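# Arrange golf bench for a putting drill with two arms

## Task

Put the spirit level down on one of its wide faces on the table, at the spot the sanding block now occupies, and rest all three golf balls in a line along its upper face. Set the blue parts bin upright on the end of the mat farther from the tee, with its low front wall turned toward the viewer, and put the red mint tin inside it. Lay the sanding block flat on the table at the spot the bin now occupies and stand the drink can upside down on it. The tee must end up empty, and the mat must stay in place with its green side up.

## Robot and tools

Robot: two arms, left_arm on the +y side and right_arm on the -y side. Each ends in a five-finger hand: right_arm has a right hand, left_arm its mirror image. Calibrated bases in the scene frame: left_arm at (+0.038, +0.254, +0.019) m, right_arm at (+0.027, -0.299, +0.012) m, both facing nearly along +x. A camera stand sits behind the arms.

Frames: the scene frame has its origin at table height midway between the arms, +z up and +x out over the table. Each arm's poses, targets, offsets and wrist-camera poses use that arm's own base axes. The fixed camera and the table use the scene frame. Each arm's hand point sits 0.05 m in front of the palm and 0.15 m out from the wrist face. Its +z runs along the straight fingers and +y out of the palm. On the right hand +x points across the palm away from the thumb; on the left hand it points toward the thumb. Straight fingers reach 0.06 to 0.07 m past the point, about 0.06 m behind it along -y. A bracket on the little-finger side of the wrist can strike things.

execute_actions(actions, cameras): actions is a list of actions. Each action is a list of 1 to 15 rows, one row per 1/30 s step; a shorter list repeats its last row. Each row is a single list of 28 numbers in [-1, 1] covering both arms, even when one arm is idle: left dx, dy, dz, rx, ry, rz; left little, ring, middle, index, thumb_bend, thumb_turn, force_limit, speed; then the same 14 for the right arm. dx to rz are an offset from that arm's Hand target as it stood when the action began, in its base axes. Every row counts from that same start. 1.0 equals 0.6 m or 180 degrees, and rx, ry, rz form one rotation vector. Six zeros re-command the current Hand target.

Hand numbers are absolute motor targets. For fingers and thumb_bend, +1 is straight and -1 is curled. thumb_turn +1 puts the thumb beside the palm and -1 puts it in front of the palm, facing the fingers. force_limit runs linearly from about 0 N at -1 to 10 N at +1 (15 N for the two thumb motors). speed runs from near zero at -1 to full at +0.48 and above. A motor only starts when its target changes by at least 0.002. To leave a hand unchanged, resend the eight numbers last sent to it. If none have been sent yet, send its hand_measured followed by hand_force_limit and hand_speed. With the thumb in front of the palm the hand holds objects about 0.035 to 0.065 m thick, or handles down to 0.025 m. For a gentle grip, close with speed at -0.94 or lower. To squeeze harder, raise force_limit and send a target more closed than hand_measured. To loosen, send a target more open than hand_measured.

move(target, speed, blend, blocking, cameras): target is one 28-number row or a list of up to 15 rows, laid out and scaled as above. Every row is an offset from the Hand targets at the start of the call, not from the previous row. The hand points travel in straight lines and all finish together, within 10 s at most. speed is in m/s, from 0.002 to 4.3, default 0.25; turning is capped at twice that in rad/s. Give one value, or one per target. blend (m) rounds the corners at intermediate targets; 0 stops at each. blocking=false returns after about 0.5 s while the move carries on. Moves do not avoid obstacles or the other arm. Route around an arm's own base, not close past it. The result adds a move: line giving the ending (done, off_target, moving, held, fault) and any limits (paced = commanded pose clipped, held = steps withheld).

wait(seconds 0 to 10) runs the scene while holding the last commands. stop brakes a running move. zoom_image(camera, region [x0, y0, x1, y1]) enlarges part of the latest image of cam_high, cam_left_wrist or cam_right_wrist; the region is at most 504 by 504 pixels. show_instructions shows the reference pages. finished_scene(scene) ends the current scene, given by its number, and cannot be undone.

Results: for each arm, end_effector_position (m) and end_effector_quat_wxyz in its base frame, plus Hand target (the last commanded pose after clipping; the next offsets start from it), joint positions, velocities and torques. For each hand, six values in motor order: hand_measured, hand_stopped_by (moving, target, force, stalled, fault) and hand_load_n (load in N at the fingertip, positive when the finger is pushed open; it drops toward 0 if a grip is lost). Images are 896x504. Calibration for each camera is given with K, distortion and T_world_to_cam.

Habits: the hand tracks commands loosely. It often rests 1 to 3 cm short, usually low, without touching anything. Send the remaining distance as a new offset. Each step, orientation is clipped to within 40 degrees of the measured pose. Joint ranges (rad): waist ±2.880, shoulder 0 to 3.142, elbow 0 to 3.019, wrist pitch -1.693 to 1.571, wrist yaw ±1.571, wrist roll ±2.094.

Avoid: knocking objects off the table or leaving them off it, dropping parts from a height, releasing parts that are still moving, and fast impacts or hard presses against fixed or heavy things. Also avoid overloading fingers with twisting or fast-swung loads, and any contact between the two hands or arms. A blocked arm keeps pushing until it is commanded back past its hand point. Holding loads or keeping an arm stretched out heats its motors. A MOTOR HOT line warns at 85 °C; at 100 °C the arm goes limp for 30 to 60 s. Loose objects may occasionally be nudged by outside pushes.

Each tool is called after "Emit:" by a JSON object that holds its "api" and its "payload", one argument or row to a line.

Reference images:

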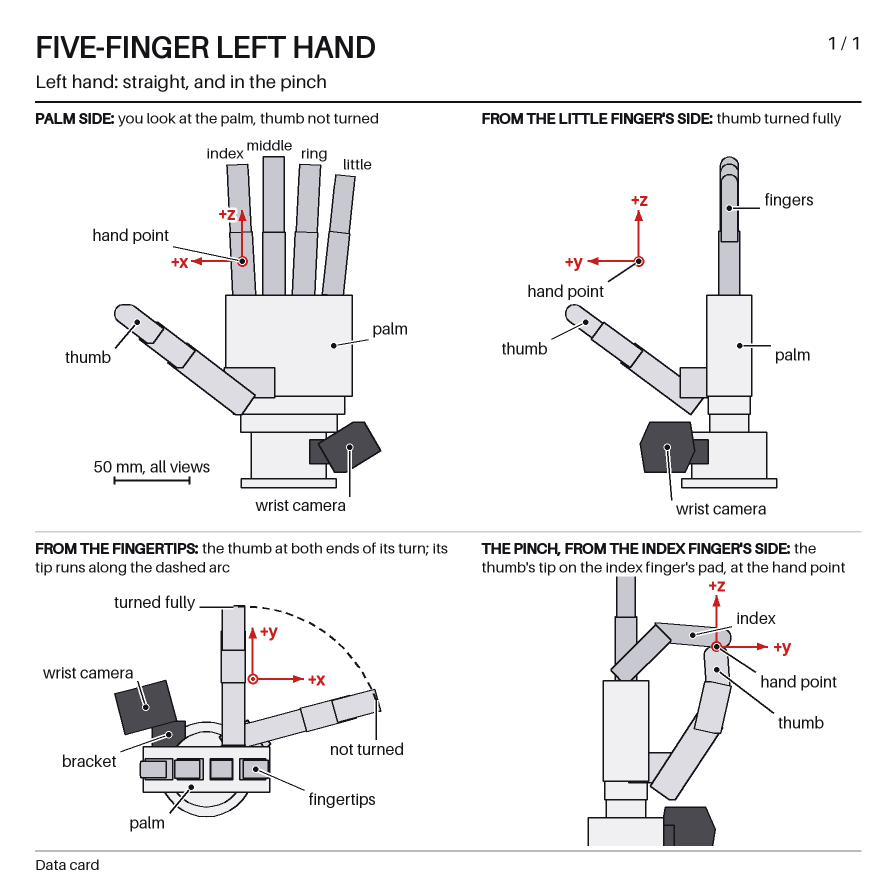

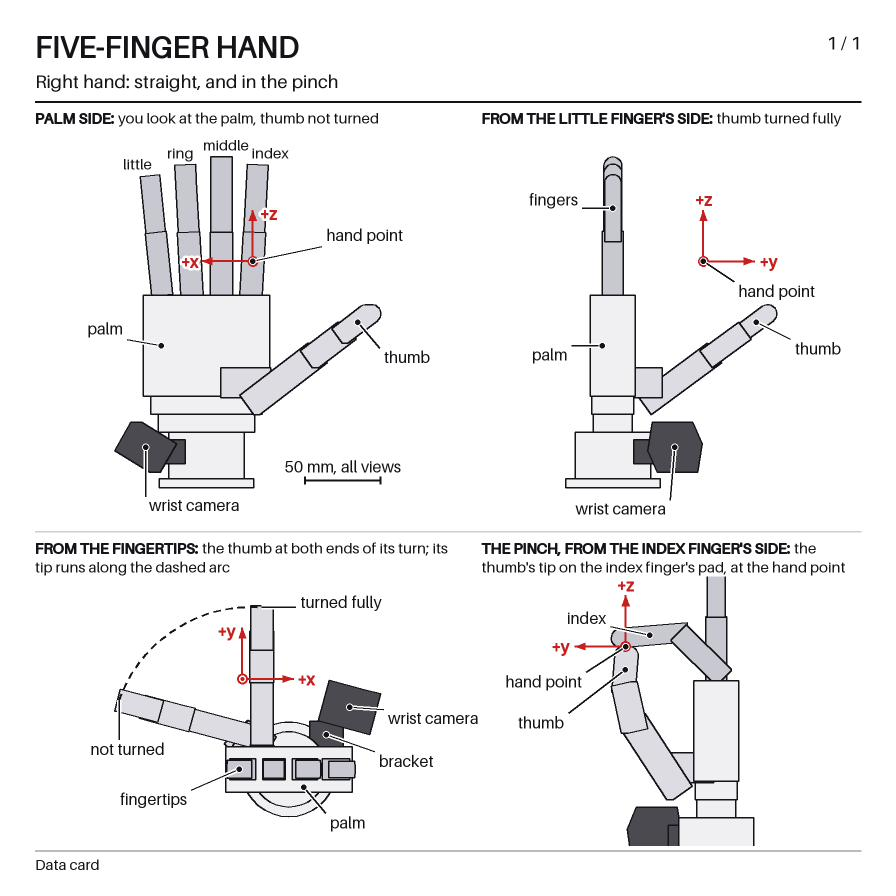

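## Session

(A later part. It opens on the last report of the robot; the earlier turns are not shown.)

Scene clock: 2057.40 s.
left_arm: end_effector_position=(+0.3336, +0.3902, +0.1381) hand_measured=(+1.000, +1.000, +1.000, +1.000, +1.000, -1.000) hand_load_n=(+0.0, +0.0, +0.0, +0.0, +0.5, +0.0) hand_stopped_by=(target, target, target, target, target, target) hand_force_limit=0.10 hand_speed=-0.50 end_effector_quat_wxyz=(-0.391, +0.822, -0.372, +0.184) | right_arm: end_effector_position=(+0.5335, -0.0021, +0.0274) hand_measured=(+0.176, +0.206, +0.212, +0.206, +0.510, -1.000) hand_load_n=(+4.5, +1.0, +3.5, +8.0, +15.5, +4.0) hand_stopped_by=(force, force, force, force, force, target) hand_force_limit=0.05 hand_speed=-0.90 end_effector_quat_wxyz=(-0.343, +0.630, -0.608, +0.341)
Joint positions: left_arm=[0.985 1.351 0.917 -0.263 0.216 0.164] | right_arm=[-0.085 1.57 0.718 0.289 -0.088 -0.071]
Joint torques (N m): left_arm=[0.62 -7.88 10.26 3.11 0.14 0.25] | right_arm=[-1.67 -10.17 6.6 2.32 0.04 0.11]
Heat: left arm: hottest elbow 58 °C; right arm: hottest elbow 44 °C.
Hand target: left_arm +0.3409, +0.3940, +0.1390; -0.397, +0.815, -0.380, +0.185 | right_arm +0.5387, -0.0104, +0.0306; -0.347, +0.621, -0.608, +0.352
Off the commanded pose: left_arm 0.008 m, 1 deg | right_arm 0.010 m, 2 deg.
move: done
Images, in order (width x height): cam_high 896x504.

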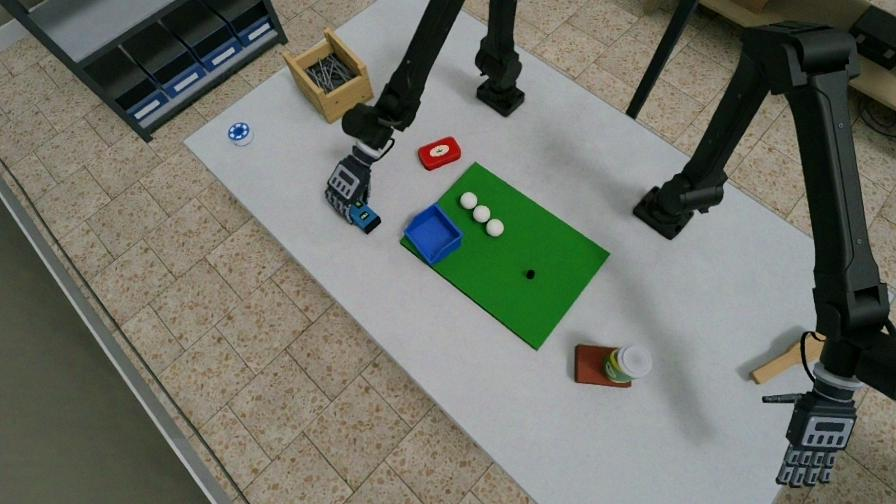

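Emit:
{"api": "move", "payload": {
  "target": [
    [0,0,0,0,0,0,1,1,1,1,1,-1,0.1,-0.5,0,-0.002,-0.045,0.0,0.0,0,0.05,0.2,0.1,0.2,0.2,-1,0.05,-0.9]
  ],
  "speed": 0.05,
  "cameras": []
}}

Emit:
{"api": "move", "payload": {
  "target": [
    [0,0,0,0,0,0,1,1,1,1,1,-1,0.1,-0.5,0,0,0,0.0,0.0,0,0.4,0.4,0.4,0.4,0.6,-1,0.05,-0.88],
    [0,0,0,0,0,0,1,1,1,1,1,-1,0.1,-0.5,0,0,0.01,0.0,0.0,0,0.8,0.8,0.8,0.8,0.8,-1,0.05,-0.6]
  ],
  "speed": 0.05,
  "cameras": ["cam_high","cam_right_wrist"]
}}

Scene clock: 2070.27 s.
left_arm: end_effector_position=(+0.3336, +0.3902, +0.1381) hand_measured=(+1.000, +1.000, +1.000, +1.000, +1.000, -1.000) hand_load_n=(+0.0, +0.0, -0.5, +0.0, +0.5, +0.0) hand_stopped_by=(target, target, target, target, target, target) hand_force_limit=0.10 hand_speed=-0.50 end_effector_quat_wxyz=(-0.391, +0.822, -0.372, +0.184) | right_arm: end_effector_position=(+0.5385, -0.0037, +0.0094) hand_measured=(+0.176, +0.206, +0.212, +0.206, +0.510, -1.000) hand_load_n=(+4.5, +0.5, +3.5, +8.0, +15.5, +4.0) hand_stopped_by=(force, force, force, force, force, target) hand_force_limit=0.05 hand_speed=-0.90 end_effector_quat_wxyz=(-0.349, +0.626, -0.605, +0.348)
Joint positions: left_arm=[0.985 1.351 0.917 -0.263 0.216 0.164] | right_arm=[-0.088 1.629 0.705 0.38 -0.09 -0.07]
Joint torques (N m): left_arm=[0.62 -7.88 10.26 3.12 0.14 0.26] | right_arm=[-1.61 -9.58 5.79 2.21 0.04 0.09]
Heat: left arm: hottest elbow 58 °C; right arm: hottest elbow 44 °C.
Hand target: left_arm +0.3409, +0.3940, +0.1390; -0.397, +0.815, -0.380, +0.185 | right_arm +0.5387, -0.0118, +0.0037; -0.347, +0.621, -0.608, +0.352
Off the commanded pose: left_arm 0.008 m, 1 deg | right_arm 0.010 m, 1 deg.
move: done
No camera images: "cameras" was empty.

Scene clock: 2072.53 s.
left_arm: end_effector_position=(+0.3336, +0.3902, +0.1381) hand_measured=(+1.000, +1.000, +1.000, +1.000, +1.000, -1.000) hand_load_n=(+0.0, +0.0, +0.0, +0.0, +0.0, +0.0) hand_stopped_by=(target, target, target, target, target, target) hand_force_limit=0.10 hand_speed=-0.50 end_effector_quat_wxyz=(-0.391, +0.822, -0.372, +0.184) | right_arm: end_effector_position=(+0.5391, -0.0038, +0.0096) hand_measured=(+0.800, +0.800, +0.800, +0.800, +0.800, -1.000) hand_load_n=(+0.0, +0.0, +0.0, +0.0, +0.0, +0.5) hand_stopped_by=(target, target, target, target, target, target) hand_force_limit=0.05 hand_speed=-0.60 end_effector_quat_wxyz=(-0.349, +0.625, -0.604, +0.349)
Joint positions: left_arm=[0.985 1.351 0.917 -0.263 0.216 0.164] | right_arm=[-0.088 1.63 0.705 0.384 -0.09 -0.07]
Joint torques (N m): left_arm=[0.62 -7.88 10.28 3.11 0.14 0.26] | right_arm=[-1.67 -10.81 6.06 1.43 0.03 0.09]
Heat: left arm: hottest elbow 58 °C; right arm: hottest elbow 43 °C.
Hand target: left_arm +0.3409, +0.3940, +0.1390; -0.397, +0.815, -0.380, +0.185 | right_arm +0.5388, -0.0118, +0.0098; -0.348, +0.621, -0.608, +0.352
Off the commanded pose: left_arm 0.008 m, 1 deg | right_arm 0.008 m, 1 deg.
move: done
camera_calibration:
cam_right_wrist: T_world_to_cam=[[-0.456779, -0.232603, -0.858632, 0.262269], [-0.603943, 0.789766, 0.107342, 0.32138], [0.65315, 0.567597, -0.501227, -0.228213], [0, 0, 0, 1]] pos_world=[0.462952, -0.063277, 0.0763085]
Images, in order (width x height): cam_high 896x504, cam_right_wrist 896x504.

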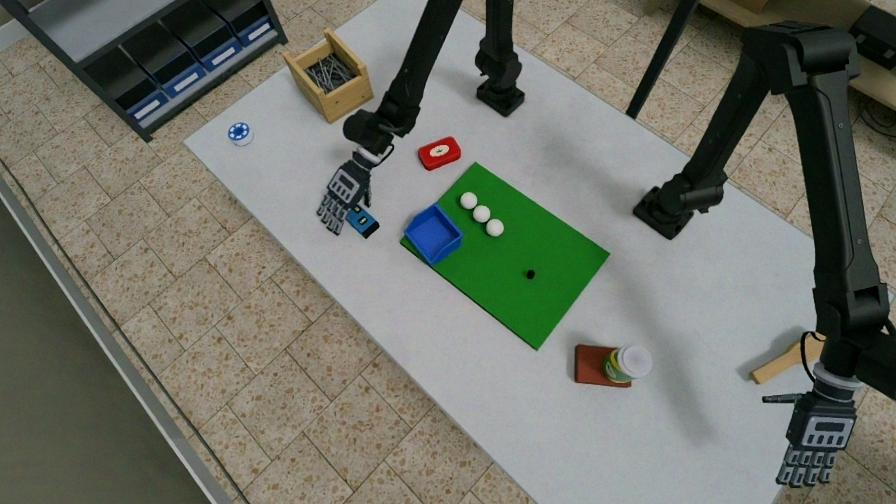

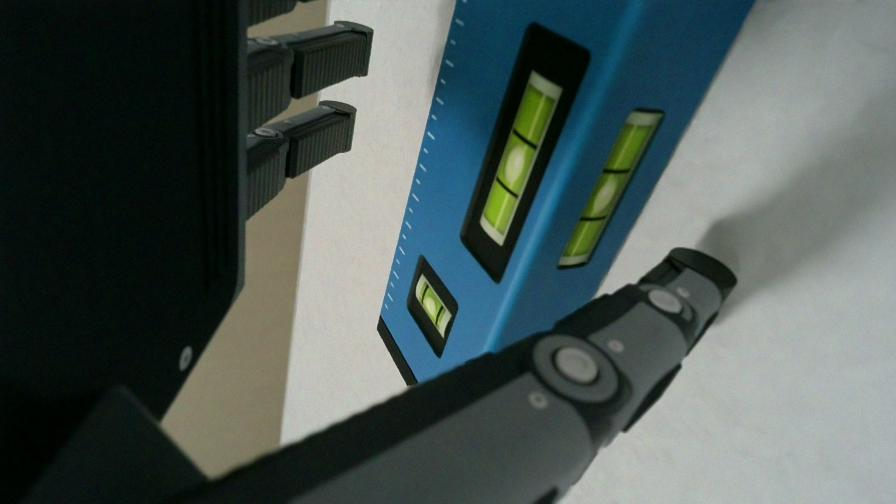

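Emit:
{"api": "move", "payload": {
  "target": [
    [0,0,0,0,0,0,1,1,1,1,1,-1,0.1,-0.5,-0.02,0,0.25,0.0,0.0,0,0.8,0.8,0.8,0.8,0.8,-1,0.05,-0.6],
    [0,0,0,0,0,0,1,1,1,1,1,-1,0.1,-0.5,-0.18,0.06,0.3,0.0,0.0,0,1,1,0.6,0.6,0.6,-1,0.05,-0.6]
  ],
  "speed": 0.2,
  "blend": 0.02,
  "cameras": ["cam_high","cam_right_wrist"]
}}

Emit:
{"api": "zoom_image", "payload": {
  "camera": "cam_high",
  "region": [290, 110, 450, 270]
}}

Emit:
{"api": "zoom_image", "payload": {
  "camera": "cam_high",
  "region": [390, 150, 540, 290]
}}

Scene clock: 2092.70 s.
left_arm: end_effector_position=(+0.3336, +0.3902, +0.1381) hand_measured=(+1.000, +1.000, +1.000, +1.000, +1.000, -1.000) hand_load_n=(+0.0, +0.0, +0.0, +0.0, +0.0, +0.0) hand_stopped_by=(target, target, target, target, target, target) hand_force_limit=0.10 hand_speed=-0.50 end_effector_quat_wxyz=(-0.391, +0.822, -0.372, +0.184) | right_arm: end_effector_position=(+0.4357, +0.0193, +0.1967) hand_measured=(+1.000, +1.000, +0.600, +0.600, +0.600, -1.000) hand_load_n=(+0.0, +0.0, +0.0, +0.0, +0.0, +0.0) hand_stopped_by=(target, target, target, target, target, target) hand_force_limit=0.05 hand_speed=-0.60 end_effector_quat_wxyz=(-0.351, +0.617, -0.605, +0.361)
Joint positions: left_arm=[0.985 1.351 0.917 -0.263 0.216 0.164] | right_arm=[-0.031 0.969 0.707 -0.254 -0.023 -0.038]
Joint torques (N m): left_arm=[0.62 -7.82 10.26 3.12 0.14 0.26] | right_arm=[0.38 -5.71 8.29 0.85 0.25 0.19]
Heat: left arm: hottest elbow 58 °C; right arm: hottest elbow 42 °C.
Hand target: left_arm +0.3409, +0.3940, +0.1390; -0.397, +0.815, -0.380, +0.185 | right_arm +0.4308, +0.0243, +0.1898; -0.348, +0.621, -0.607, +0.352
Off the commanded pose: left_arm 0.008 m, 1 deg | right_arm 0.010 m, 1 deg.
move: done
camera_calibration:
cam_right_wrist: T_world_to_cam=[[-0.441283, -0.231194, -0.867075, 0.375921], [-0.592625, 0.800643, 0.0881254, 0.219314], [0.673844, 0.552738, -0.490322, -0.0908569], [0, 0, 0, 1]] pos_world=[0.357082, -0.0384619, 0.262075]
Images, in order (width x height): cam_high 896x504, cam_right_wrist 896x504.

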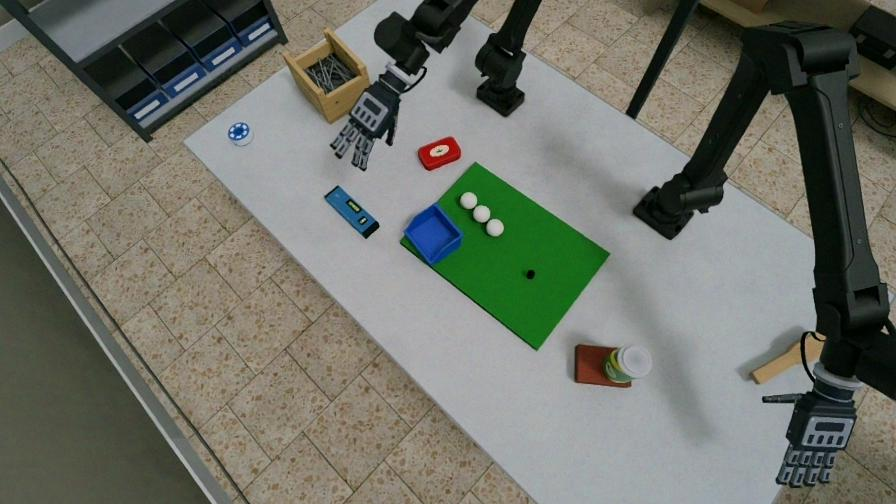

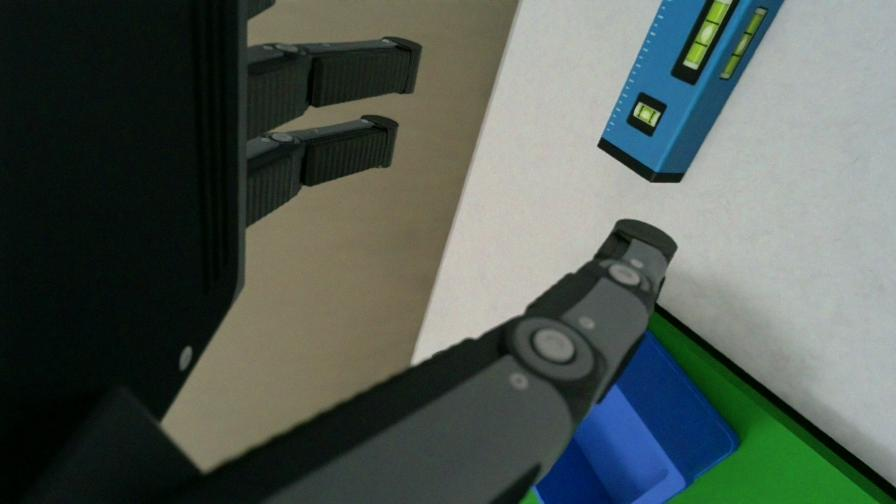

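Scaled by 3.150.

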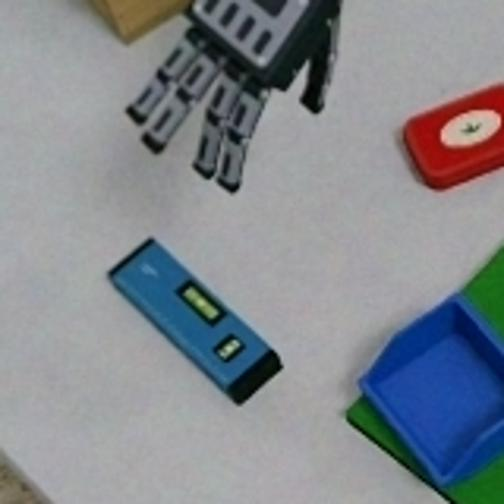

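Scaled by 3.360.

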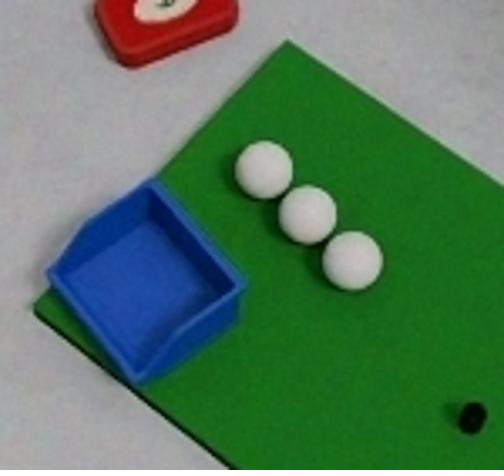

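Emit:
{"api": "move", "payload": {
  "target": [
    [0,0,0,0,0,0,1,1,1,1,1,-1,0.1,-0.5,-0.187,0.2925,0.0,0.0024,-0.0371,-0.0486,1,1,0.5,0.5,0.6,-1,0.05,-0.6],
    [0,0,0,0,0,0,1,1,1,1,1,-1,0.1,-0.5,-0.187,0.2925,-0.155,0.0024,-0.0371,-0.0486,1,1,0.5,0.5,0.6,-1,0.05,-0.6]
  ],
  "speed": 0.2,
  "blend": 0.02,
  "cameras": ["cam_high","cam_right_wrist"]
}}

Emit:
{"api": "zoom_image", "payload": {
  "camera": "cam_high",
  "region": [390, 150, 540, 290]
}}

Scene clock: 2157.17 s.
left_arm: end_effector_position=(+0.3336, +0.3902, +0.1381) hand_measured=(+1.000, +1.000, +1.000, +1.000, +1.000, -1.000) hand_load_n=(+0.0, +0.0, +0.0, +0.0, +0.0, +0.0) hand_stopped_by=(target, target, target, target, target, target) hand_force_limit=0.10 hand_speed=-0.50 end_effector_quat_wxyz=(-0.391, +0.822, -0.372, +0.184) | right_arm: end_effector_position=(+0.3179, +0.1958, +0.0959) hand_measured=(+1.000, +1.000, +0.500, +0.500, +0.600, -1.000) hand_load_n=(+0.0, +0.0, -0.5, +0.0, +0.0, +0.0) hand_stopped_by=(target, target, target, target, target, target) hand_force_limit=0.05 hand_speed=-0.60 end_effector_quat_wxyz=(+0.348, -0.555, +0.633, -0.413)
Joint positions: left_arm=[0.985 1.351 0.917 -0.263 0.216 0.164] | right_arm=[0.859 0.991 0.427 -0.145 0.878 0.564]
Joint torques (N m): left_arm=[0.67 -7.88 10.26 3.11 0.14 0.26] | right_arm=[0.09 -4.25 7.5 1.7 0.66 0.18]
Heat: left arm: hottest elbow 58 °C; right arm: hottest elbow 44 °C.
Hand target: left_arm +0.3409, +0.3940, +0.1390; -0.397, +0.815, -0.380, +0.185 | right_arm +0.3186, +0.1998, +0.0968; +0.357, -0.550, +0.633, -0.411
Off the commanded pose: left_arm 0.008 m, 1 deg | right_arm 0.004 m, 1 deg.
move: done
camera_calibration:
cam_right_wrist: T_world_to_cam=[[-0.394165, -0.170617, -0.903064, 0.25395], [-0.473091, 0.880095, 0.0402145, -0.0319973], [0.787921, 0.443082, -0.42762, -0.179231], [0, 0, 0, 1]] pos_world=[0.22618, 0.150903, 0.153977]
Images, in order (width x height): cam_high 896x504, cam_right_wrist 896x504.

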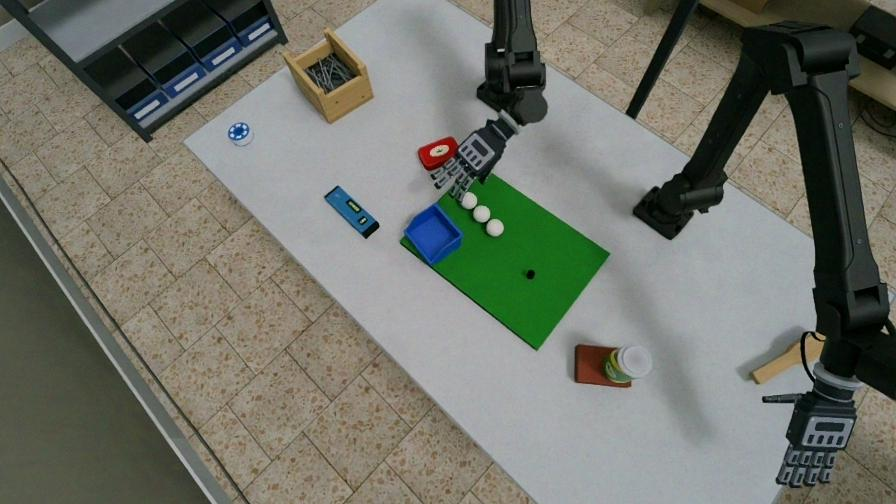

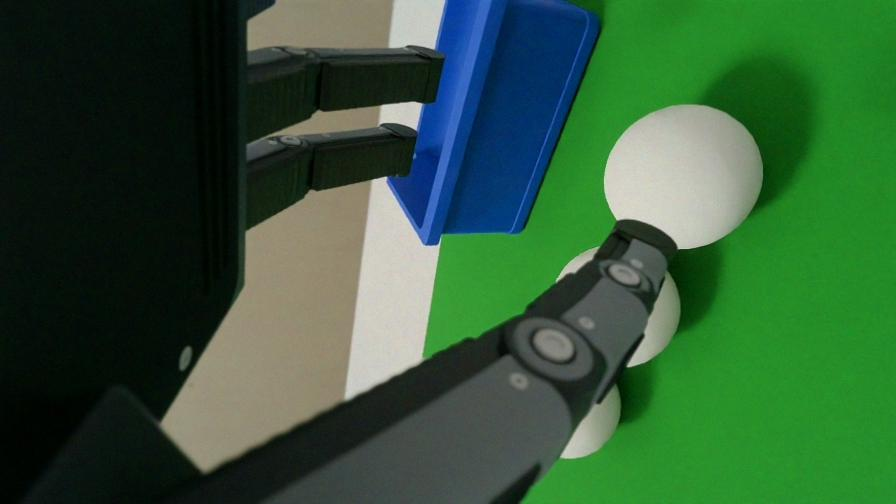

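Scaled by 3.360.

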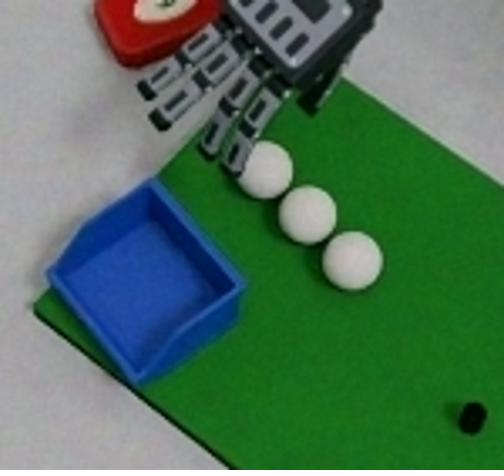

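Emit:
{"api": "move", "payload": {
  "target": [
    [0,0,0,0,0,0,1,1,1,1,1,-1,0.1,-0.5,-0.0145,0.001,-0.062,0,0,0,1,1,0.5,0.5,0.6,-1,0.05,-0.6]
  ],
  "speed": 0.1,
  "cameras": ["cam_high","cam_right_wrist"]
}}

Emit:
{"api": "zoom_image", "payload": {
  "camera": "cam_high",
  "region": [390, 150, 540, 290]
}}

Scene clock: 2174.17 s.
left_arm: end_effector_position=(+0.3336, +0.3902, +0.1381) hand_measured=(+1.000, +1.000, +1.000, +1.000, +1.000, -1.000) hand_load_n=(+0.0, +0.0, +0.0, +0.0, +0.0, +0.0) hand_stopped_by=(target, target, target, target, target, target) hand_force_limit=0.10 hand_speed=-0.50 end_effector_quat_wxyz=(-0.391, +0.822, -0.372, +0.184) | right_arm: end_effector_position=(+0.3117, +0.1954, +0.0612) hand_measured=(+1.000, +1.000, +0.500, +0.500, +0.600, -1.000) hand_load_n=(-0.5, +0.0, +0.0, +0.0, +0.0, +0.0) hand_stopped_by=(target, target, target, target, target, target) hand_force_limit=0.05 hand_speed=-0.60 end_effector_quat_wxyz=(+0.349, -0.551, +0.634, -0.414)
Joint positions: left_arm=[0.985 1.351 0.917 -0.263 0.216 0.164] | right_arm=[0.88 1.076 0.362 -0.011 0.899 0.592]
Joint torques (N m): left_arm=[0.62 -7.88 10.26 3.12 0.15 0.26] | right_arm=[0.62 -4.19 6.61 1.68 0.69 0.2]
Heat: left arm: hottest elbow 58 °C; right arm: hottest elbow 43 °C.
Hand target: left_arm +0.3409, +0.3940, +0.1390; -0.397, +0.815, -0.380, +0.185 | right_arm +0.3097, +0.2004, +0.0594; +0.357, -0.551, +0.633, -0.411
Off the commanded pose: left_arm 0.008 m, 1 deg | right_arm 0.006 m, 1 deg.
move: done
camera_calibration:
cam_right_wrist: T_world_to_cam=[[-0.391551, -0.164496, -0.905334, 0.218191], [-0.46766, 0.882918, 0.0418363, -0.0354739], [0.792453, 0.439769, -0.422635, -0.190102], [0, 0, 0, 1]] pos_world=[0.21949, 0.150813, 0.118676]
Images, in order (width x height): cam_high 896x504, cam_right_wrist 896x504.

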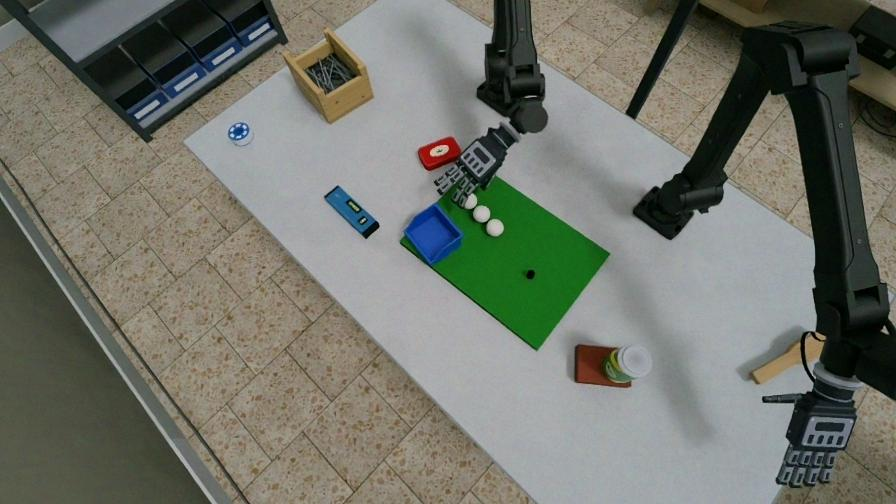

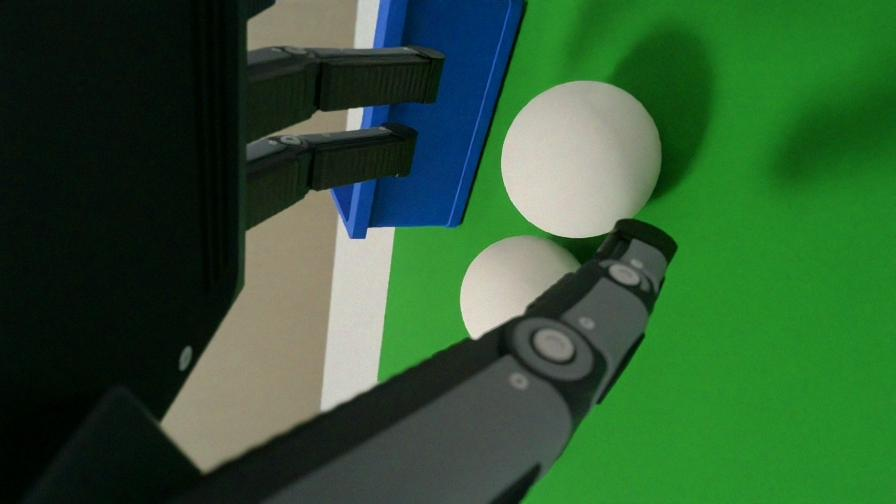

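Scaled by 3.360.

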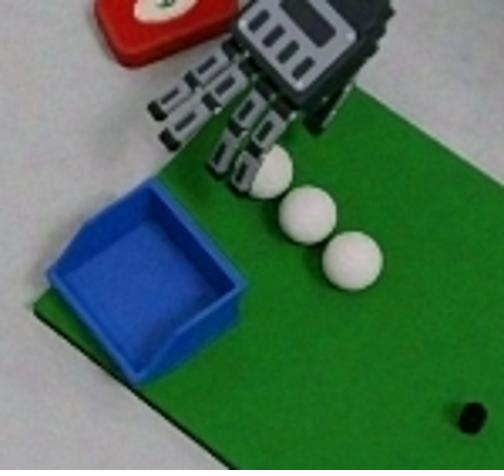

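Emit:
{"api": "move", "payload": {
  "target": [
    [0,0,0,0,0,0,1,1,1,1,1,-1,0.1,-0.5,-0.006,-0.007,-0.012,0,0,0,1,1,0.5,0.5,0.6,-1,0.05,-0.6],
    [0,0,0,0,0,0,1,1,1,1,1,-1,0.1,-0.5,-0.006,-0.007,-0.049,0,0,0,1,1,0.5,0.5,0.6,-1,0.05,-0.6]
  ],
  "speed": 0.06,
  "cameras": ["cam_right_wrist"]
}}

Scene clock: 2192.17 s.
left_arm: end_effector_position=(+0.3336, +0.3902, +0.1381) hand_measured=(+1.000, +1.000, +1.000, +1.000, +1.000, -1.000) hand_load_n=(+0.0, +0.0, +0.0, +0.0, +0.0, +0.0) hand_stopped_by=(target, target, target, target, target, target) hand_force_limit=0.10 hand_speed=-0.50 end_effector_quat_wxyz=(-0.391, +0.822, -0.372, +0.184) | right_arm: end_effector_position=(+0.3090, +0.1920, +0.0323) hand_measured=(+1.000, +1.000, +0.500, +0.500, +0.600, -1.000) hand_load_n=(+0.0, +0.0, +0.0, +0.0, +0.0, +0.0) hand_stopped_by=(target, target, target, target, target, target) hand_force_limit=0.05 hand_speed=-0.60 end_effector_quat_wxyz=(+0.350, -0.550, +0.635, -0.414)
Joint positions: left_arm=[0.985 1.351 0.917 -0.263 0.216 0.164] | right_arm=[0.88 1.168 0.31 0.134 0.9 0.595]
Joint torques (N m): left_arm=[0.62 -7.88 10.26 3.12 0.14 0.26] | right_arm=[0.67 -4.42 5.76 1.7 0.69 0.18]
Heat: left arm: hottest elbow 58 °C; right arm: hottest elbow 40 °C.
Hand target: left_arm +0.3409, +0.3940, +0.1390; -0.397, +0.815, -0.380, +0.185 | right_arm +0.3062, +0.1962, +0.0301; +0.357, -0.551, +0.633, -0.411
Off the commanded pose: left_arm 0.008 m, 1 deg | right_arm 0.006 m, 1 deg.
move: done
camera_calibration:
cam_right_wrist: T_world_to_cam=[[-0.390469, -0.161181, -0.906396, 0.189526], [-0.466243, 0.883575, 0.043732, -0.033187], [0.793821, 0.439677, -0.420158, -0.199115], [0, 0, 0, 1]] pos_world=[0.216593, 0.147418, 0.0895773]
Images, in order (width x height): cam_right_wrist 896x504.

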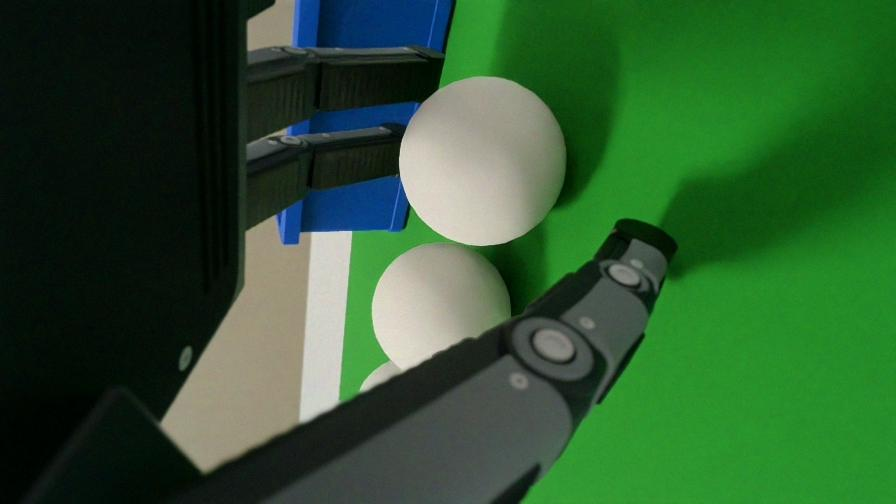

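Emit:
{"api": "move", "payload": {
  "target": [
    [0,0,0,0,0,0,1,1,1,1,1,-1,0.1,-0.5,0,0,0,0,0,0,1,1,-0.1,-0.1,-0.1,-1,-0.5,-0.85]
  ],
  "cameras": ["cam_high","cam_right_wrist"]
}}

Scene clock: 2227.63 s.
left_arm: end_effector_position=(+0.3336, +0.3902, +0.1381) hand_measured=(+1.000, +1.000, +1.000, +1.000, +1.000, -1.000) hand_load_n=(+0.0, +0.0, +0.0, +0.0, +0.0, +0.0) hand_stopped_by=(target, target, target, target, target, target) hand_force_limit=0.10 hand_speed=-0.50 end_effector_quat_wxyz=(-0.391, +0.822, -0.372, +0.184) | right_arm: end_effector_position=(+0.3093, +0.1919, +0.0327) hand_measured=(+1.000, +1.000, +0.168, +0.168, +0.434, -1.000) hand_load_n=(+0.0, +0.0, +4.0, +3.5, +6.5, +0.0) hand_stopped_by=(target, target, force, force, force, target) hand_force_limit=-0.50 hand_speed=-0.85 end_effector_quat_wxyz=(+0.351, -0.549, +0.635, -0.414)
Joint positions: left_arm=[0.985 1.351 0.917 -0.263 0.216 0.164] | right_arm=[0.88 1.168 0.31 0.136 0.901 0.595]
Joint torques (N m): left_arm=[0.62 -7.88 10.28 3.12 0.14 0.26] | right_arm=[0.67 -4.42 5.75 1.62 0.61 0.18]
Heat: left arm: hottest elbow 58 °C; right arm: hottest elbow 37 °C.
Hand target: left_arm +0.3409, +0.3940, +0.1390; -0.397, +0.815, -0.380, +0.185 | right_arm +0.3062, +0.1962, +0.0301; +0.357, -0.551, +0.633, -0.411
Off the commanded pose: left_arm 0.008 m, 1 deg | right_arm 0.006 m, 1 deg.
move: done
camera_calibration:
cam_right_wrist: T_world_to_cam=[[-0.38872, -0.16003, -0.907352, 0.189323], [-0.465022, 0.884241, 0.0432665, -0.0334239], [0.795394, 0.438757, -0.418139, -0.199581], [0, 0, 0, 1]] pos_world=[0.216796, 0.14742, 0.0897757]
Images, in order (width x height): cam_high 896x504, cam_right_wrist 896x504.

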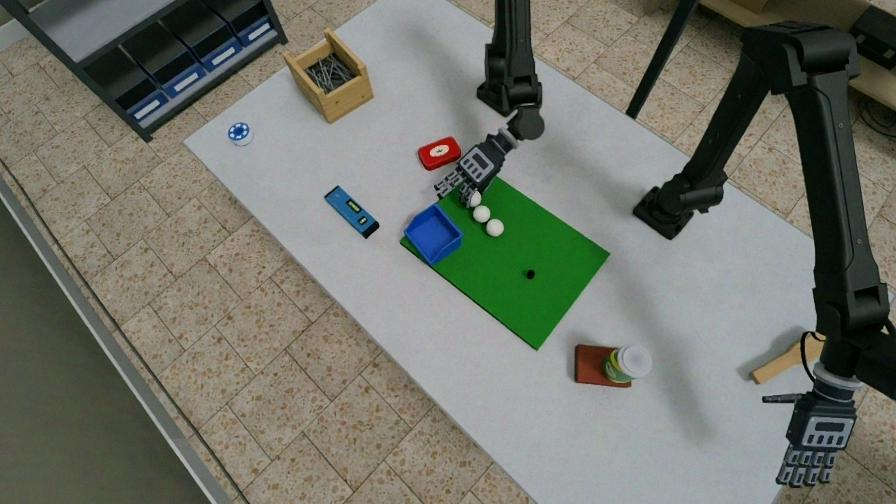

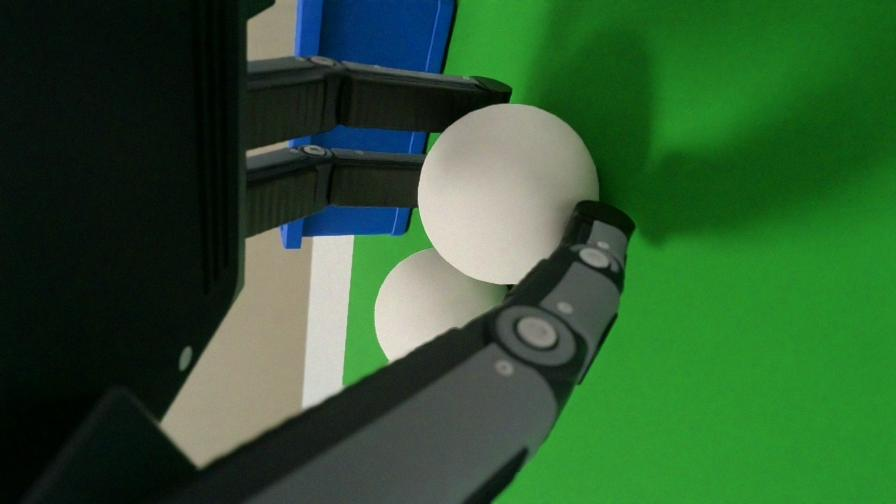

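Emit:
{"api": "move", "payload": {
  "target": [
    [0,0,0,0,0,0,1,1,1,1,1,-1,0.1,-0.5,0,0,0.18,0,0,0,1,1,-0.1,-0.1,-0.1,-1,-0.5,-0.85],
    [0,0,0,0,0,0,1,1,1,1,1,-1,0.1,-0.5,0.395,-0.28,0.23,0,0,0.0444,1,1,-0.1,-0.1,-0.1,-1,-0.5,-0.85],
    [0,0,0,0,0,0,1,1,1,1,1,-1,0.1,-0.5,0.395,-0.28,0.09,0,0,0.0444,1,1,-0.1,-0.1,-0.1,-1,-0.5,-0.85]
  ],
  "blend": [0.03,0.02,0],
  "speed": 0.2,
  "cameras": ["cam_high","cam_right_wrist"]
}}

Scene clock: 2249.17 s.
left_arm: end_effector_position=(+0.3336, +0.3902, +0.1381) hand_measured=(+1.000, +1.000, +1.000, +1.000, +1.000, -1.000) hand_load_n=(+0.0, +0.0, +0.0, +0.0, +0.0, +0.0) hand_stopped_by=(target, target, target, target, target, target) hand_force_limit=0.10 hand_speed=-0.50 end_effector_quat_wxyz=(-0.391, +0.822, -0.372, +0.184) | right_arm: end_effector_position=(+0.5393, +0.0323, +0.0809) hand_measured=(+1.000, +1.000, +0.168, +0.168, +0.434, -1.000) hand_load_n=(+0.0, +0.0, +4.5, +4.0, +6.5, +0.0) hand_stopped_by=(target, target, force, force, force, target) hand_force_limit=-0.50 hand_speed=-0.85 end_effector_quat_wxyz=(-0.380, +0.597, -0.598, +0.376)
Joint positions: left_arm=[0.985 1.351 0.917 -0.263 0.216 0.164] | right_arm=[0.003 1.458 0.694 0.321 -0.001 0.005]
Joint torques (N m): left_arm=[0.62 -7.88 10.28 3.12 0.14 0.26] | right_arm=[-1.08 -9.47 7.08 2.32 0.03 0.04]
Heat: left arm: hottest elbow 58 °C; right arm: hottest elbow 37 °C.
Hand target: left_arm +0.3409, +0.3940, +0.1390; -0.397, +0.815, -0.380, +0.185 | right_arm +0.5432, +0.0282, +0.0841; -0.385, +0.593, -0.593, +0.385
Off the commanded pose: left_arm 0.008 m, 1 deg | right_arm 0.007 m, 1 deg.
move: done
camera_calibration:
cam_right_wrist: T_world_to_cam=[[-0.377947, -0.204599, -0.902937, 0.292157], [-0.593127, 0.802361, 0.0664592, 0.28238], [0.710884, 0.560674, -0.424603, -0.250171], [0, 0, 0, 1]] pos_world=[0.45575, -0.0265311, 0.138809]
Images, in order (width x height): cam_high 896x504, cam_right_wrist 896x504.

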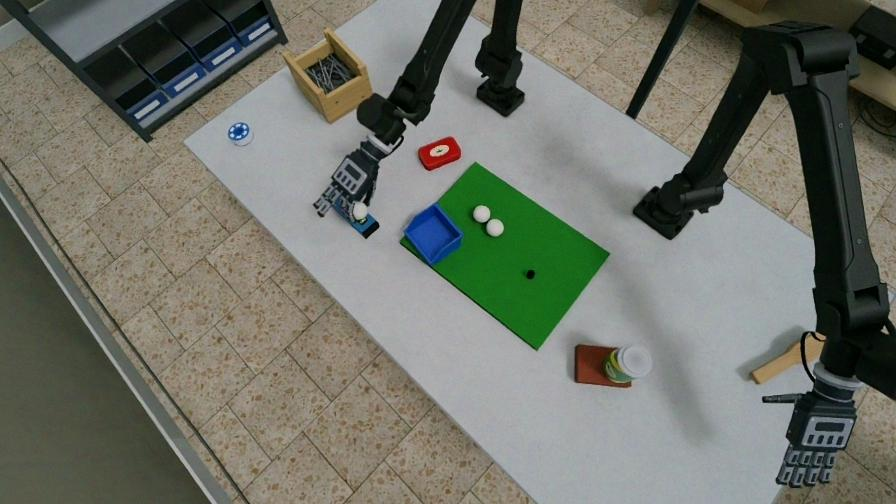

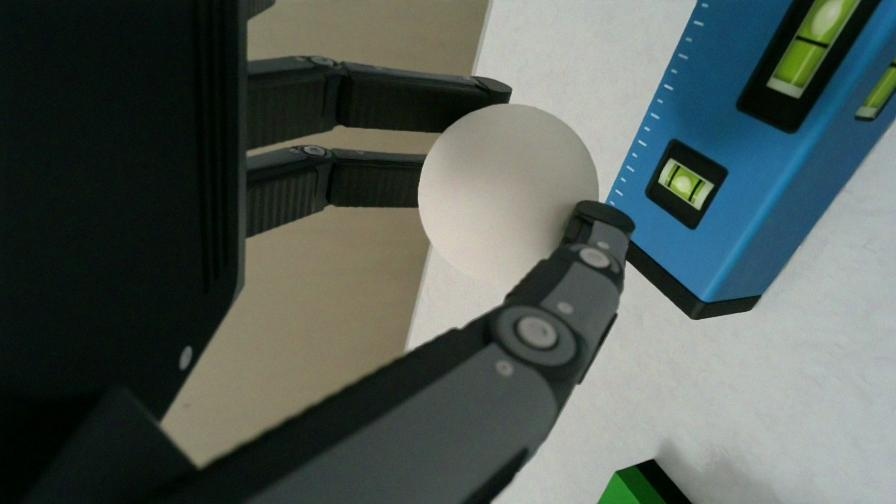

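Emit:
{"api": "zoom_image", "payload": {
  "camera": "cam_high",
  "region": [300, 130, 460, 250]
}}

Scaled by 3.150.

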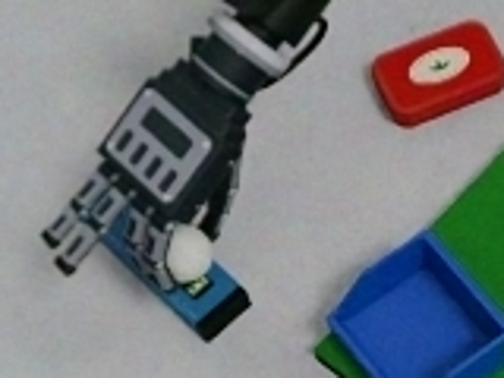

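Emit:
{"api": "move", "payload": {
  "target": [
    [0,0,0,0,0,0,1,1,1,1,1,-1,0.1,-0.5,0,-0.018,-0.03,0,0,0,1,1,-0.1,-0.1,-0.1,-1,-0.5,-0.85],
    [0,0,0,0,0,0,1,1,1,1,1,-1,0.1,-0.5,0,-0.018,-0.065,0,0,0,1,1,-0.1,-0.1,-0.1,-1,-0.5,-0.85]
  ],
  "speed": 0.06,
  "cameras": ["cam_high","cam_right_wrist"]
}}

Scene clock: 2323.90 s.
left_arm: end_effector_position=(+0.3336, +0.3902, +0.1381) hand_measured=(+1.000, +1.000, +1.000, +1.000, +1.000, -1.000) hand_load_n=(+0.0, +0.0, +0.0, +0.0, +0.0, +0.0) hand_stopped_by=(target, target, target, target, target, target) hand_force_limit=0.10 hand_speed=-0.50 end_effector_quat_wxyz=(-0.391, +0.822, -0.372, +0.184) | right_arm: end_effector_position=(+0.5411, +0.0245, +0.0456) hand_measured=(+1.000, +1.000, +0.168, +0.168, +0.434, -1.000) hand_load_n=(+0.0, +0.0, +4.0, +3.5, +6.5, +0.5) hand_stopped_by=(target, target, force, force, force, target) hand_force_limit=-0.50 hand_speed=-0.85 end_effector_quat_wxyz=(-0.383, +0.597, -0.595, +0.377)
Joint positions: left_arm=[0.985 1.351 0.917 -0.263 0.216 0.164] | right_arm=[-0.02 1.554 0.663 0.455 -0.026 -0.006]
Joint torques (N m): left_arm=[0.62 -7.88 10.26 3.11 0.14 0.26] | right_arm=[-1.49 -9.47 6.19 2.3 0.03 0.04]
Heat: left arm: hottest elbow 58 °C; right arm: hottest elbow 40 °C.
Hand target: left_arm +0.3409, +0.3940, +0.1390; -0.397, +0.815, -0.380, +0.185 | right_arm +0.5432, +0.0175, +0.0451; -0.384, +0.593, -0.593, +0.385
Off the commanded pose: left_arm 0.008 m, 1 deg | right_arm 0.007 m, 1 deg.
move: done
camera_calibration:
cam_right_wrist: T_world_to_cam=[[-0.37012, -0.206408, -0.905763, 0.255346], [-0.598055, 0.79903, 0.0622965, 0.294927], [0.710873, 0.564753, -0.419181, -0.262438], [0, 0, 0, 1]] pos_world=[0.457452, -0.0347372, 0.102901]
Images, in order (width x height): cam_high 896x504, cam_right_wrist 896x504.

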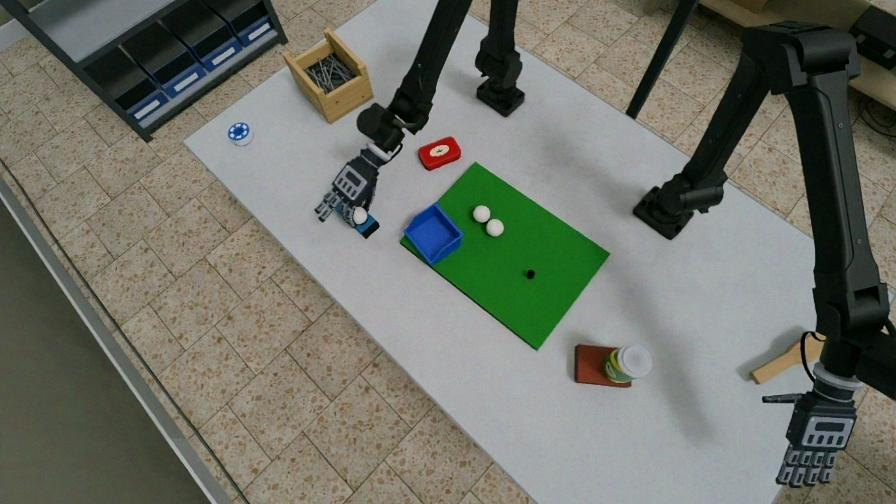

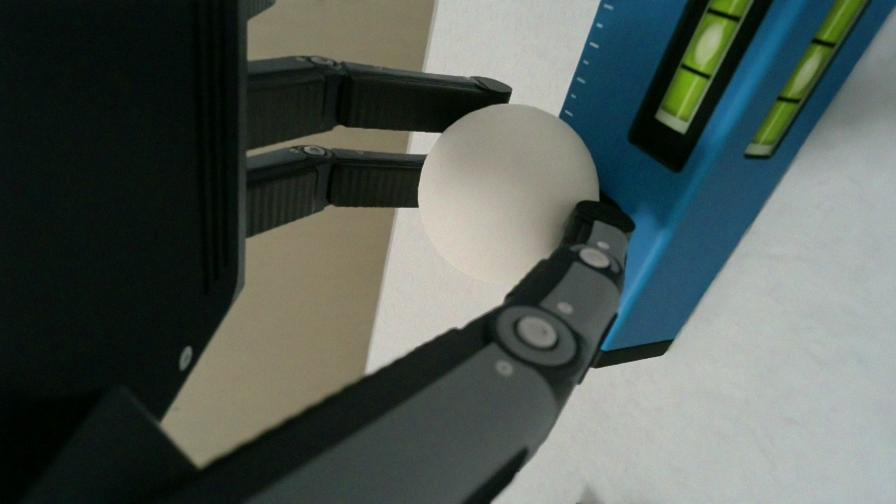

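Emit:
{"api": "move", "payload": {
  "target": [
    [0,0,0,0,0,0,1,1,1,1,1,-1,0.1,-0.5,-0.002,0,-0.008,0,0,0,1,1,-0.1,-0.1,-0.1,-1,-0.5,-0.85]
  ],
  "speed": 0.06,
  "cameras": []
}}

Emit:
{"api": "zoom_image", "payload": {
  "camera": "cam_high",
  "region": [300, 150, 420, 250]
}}

Scene clock: 2342.43 s.
left_arm: end_effector_position=(+0.3336, +0.3902, +0.1381) hand_measured=(+1.000, +1.000, +1.000, +1.000, +1.000, -1.000) hand_load_n=(-0.5, +0.0, +0.0, +0.0, +0.0, +0.0) hand_stopped_by=(target, target, target, target, target, target) hand_force_limit=0.10 hand_speed=-0.50 end_effector_quat_wxyz=(-0.391, +0.822, -0.372, +0.184) | right_arm: end_effector_position=(+0.5435, +0.0245, +0.0468) hand_measured=(+1.000, +1.000, +0.168, +0.168, +0.434, -1.000) hand_load_n=(+0.0, +0.0, +4.0, +4.0, +6.5, +0.5) hand_stopped_by=(target, target, force, force, force, target) hand_force_limit=-0.50 hand_speed=-0.85 end_effector_quat_wxyz=(-0.387, +0.595, -0.593, +0.381)
Joint positions: left_arm=[0.985 1.351 0.917 -0.263 0.216 0.164] | right_arm=[-0.02 1.559 0.663 0.472 -0.026 -0.006]
Joint torques (N m): left_arm=[0.62 -7.88 10.26 3.11 0.14 0.25] | right_arm=[-1.49 -9.23 5.65 2.25 0.02 0.04]
Heat: left arm: hottest elbow 58 °C; right arm: hottest elbow 38 °C.
Hand target: left_arm +0.3409, +0.3940, +0.1390; -0.397, +0.815, -0.380, +0.185 | right_arm +0.5421, +0.0175, +0.0403; -0.385, +0.593, -0.593, +0.385
Off the commanded pose: left_arm 0.008 m, 1 deg | right_arm 0.010 m, 1 deg.
move: done
No camera images: "cameras" was empty.

Scaled by 4.200.
This view is cut from an older image: the scene may have changed since it was taken.

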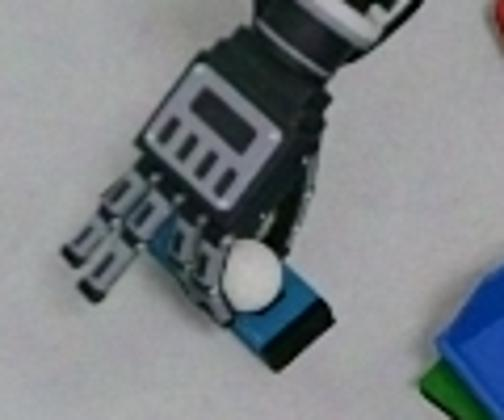

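Emit:
{"api": "move", "payload": {
  "target": [
    [0,0,0,0,0,0,1,1,1,1,1,-1,0.1,-0.5,-0.005,-0.003,-0.012,0,0,0,1,1,-0.1,-0.1,-0.1,-1,-0.5,-0.85]
  ],
  "speed": 0.06,
  "cameras": ["cam_high","cam_right_wrist"]
}}

Emit:
{"api": "zoom_image", "payload": {
  "camera": "cam_high",
  "region": [300, 150, 420, 250]
}}

Scene clock: 2355.03 s.
left_arm: end_effector_position=(+0.3336, +0.3902, +0.1381) hand_measured=(+1.000, +1.000, +1.000, +1.000, +1.000, -1.000) hand_load_n=(+0.0, +0.0, +0.0, +0.0, +0.0, +0.0) hand_stopped_by=(target, target, target, target, target, target) hand_force_limit=0.10 hand_speed=-0.50 end_effector_quat_wxyz=(-0.391, +0.822, -0.372, +0.184) | right_arm: end_effector_position=(+0.5412, +0.0237, +0.0428) hand_measured=(+1.000, +1.000, +0.168, +0.168, +0.434, -1.000) hand_load_n=(+0.0, +0.0, +4.0, +3.5, +6.5, +0.5) hand_stopped_by=(target, target, force, force, force, target) hand_force_limit=-0.50 hand_speed=-0.85 end_effector_quat_wxyz=(-0.390, +0.594, -0.591, +0.383)
Joint positions: left_arm=[0.985 1.351 0.917 -0.263 0.216 0.164] | right_arm=[-0.023 1.567 0.649 0.504 -0.031 -0.007]
Joint torques (N m): left_arm=[0.62 -7.88 10.28 3.11 0.14 0.25] | right_arm=[-1.67 -8.7 5.61 2.17 0.03 0.03]
Heat: left arm: hottest elbow 58 °C; right arm: hottest elbow 37 °C.
Hand target: left_arm +0.3409, +0.3940, +0.1390; -0.397, +0.815, -0.380, +0.185 | right_arm +0.5390, +0.0155, +0.0331; -0.384, +0.593, -0.593, +0.385
Off the commanded pose: left_arm 0.008 m, 1 deg | right_arm 0.013 m, 1 deg.
move: off_target (right_arm)
camera_calibration:
cam_right_wrist: T_world_to_cam=[[-0.351077, -0.206327, -0.913331, 0.242551], [-0.600362, 0.798134, 0.050471, 0.297616], [0.718547, 0.566049, -0.404077, -0.268094], [0, 0, 0, 1]] pos_world=[0.45647, -0.0357382, 0.098178]
Images, in order (width x height): cam_high 896x504, cam_right_wrist 896x504.

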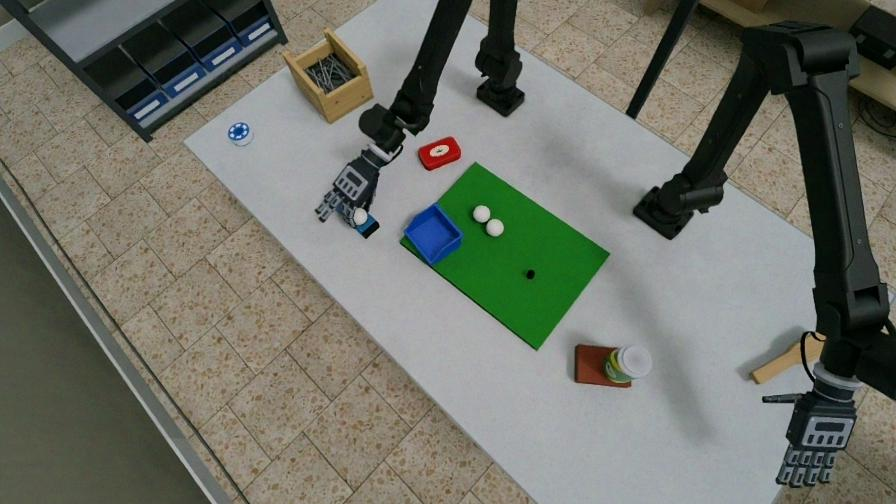

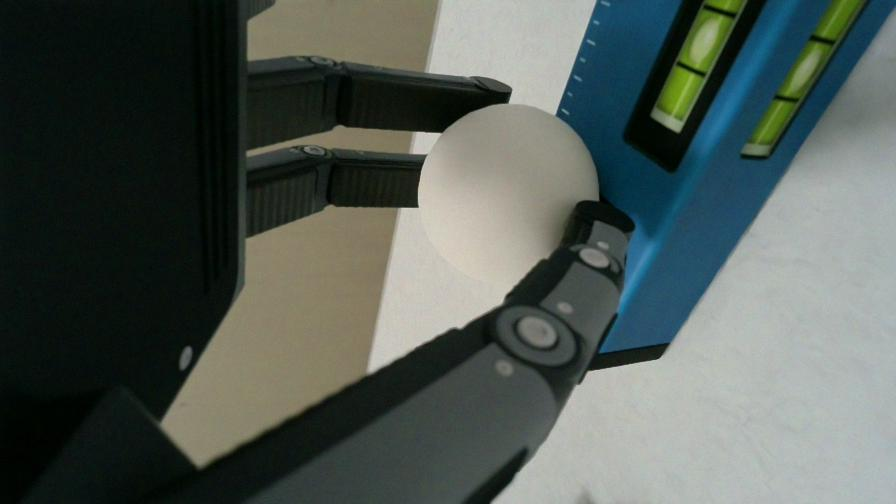

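Scaled by 4.200.

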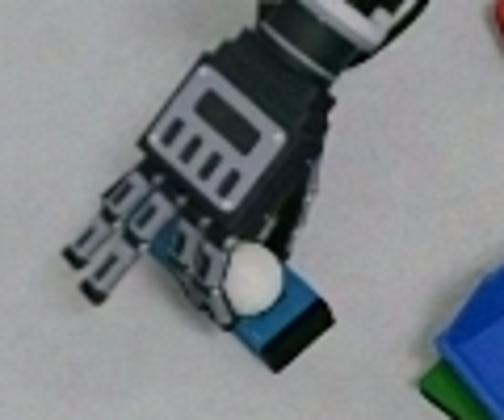

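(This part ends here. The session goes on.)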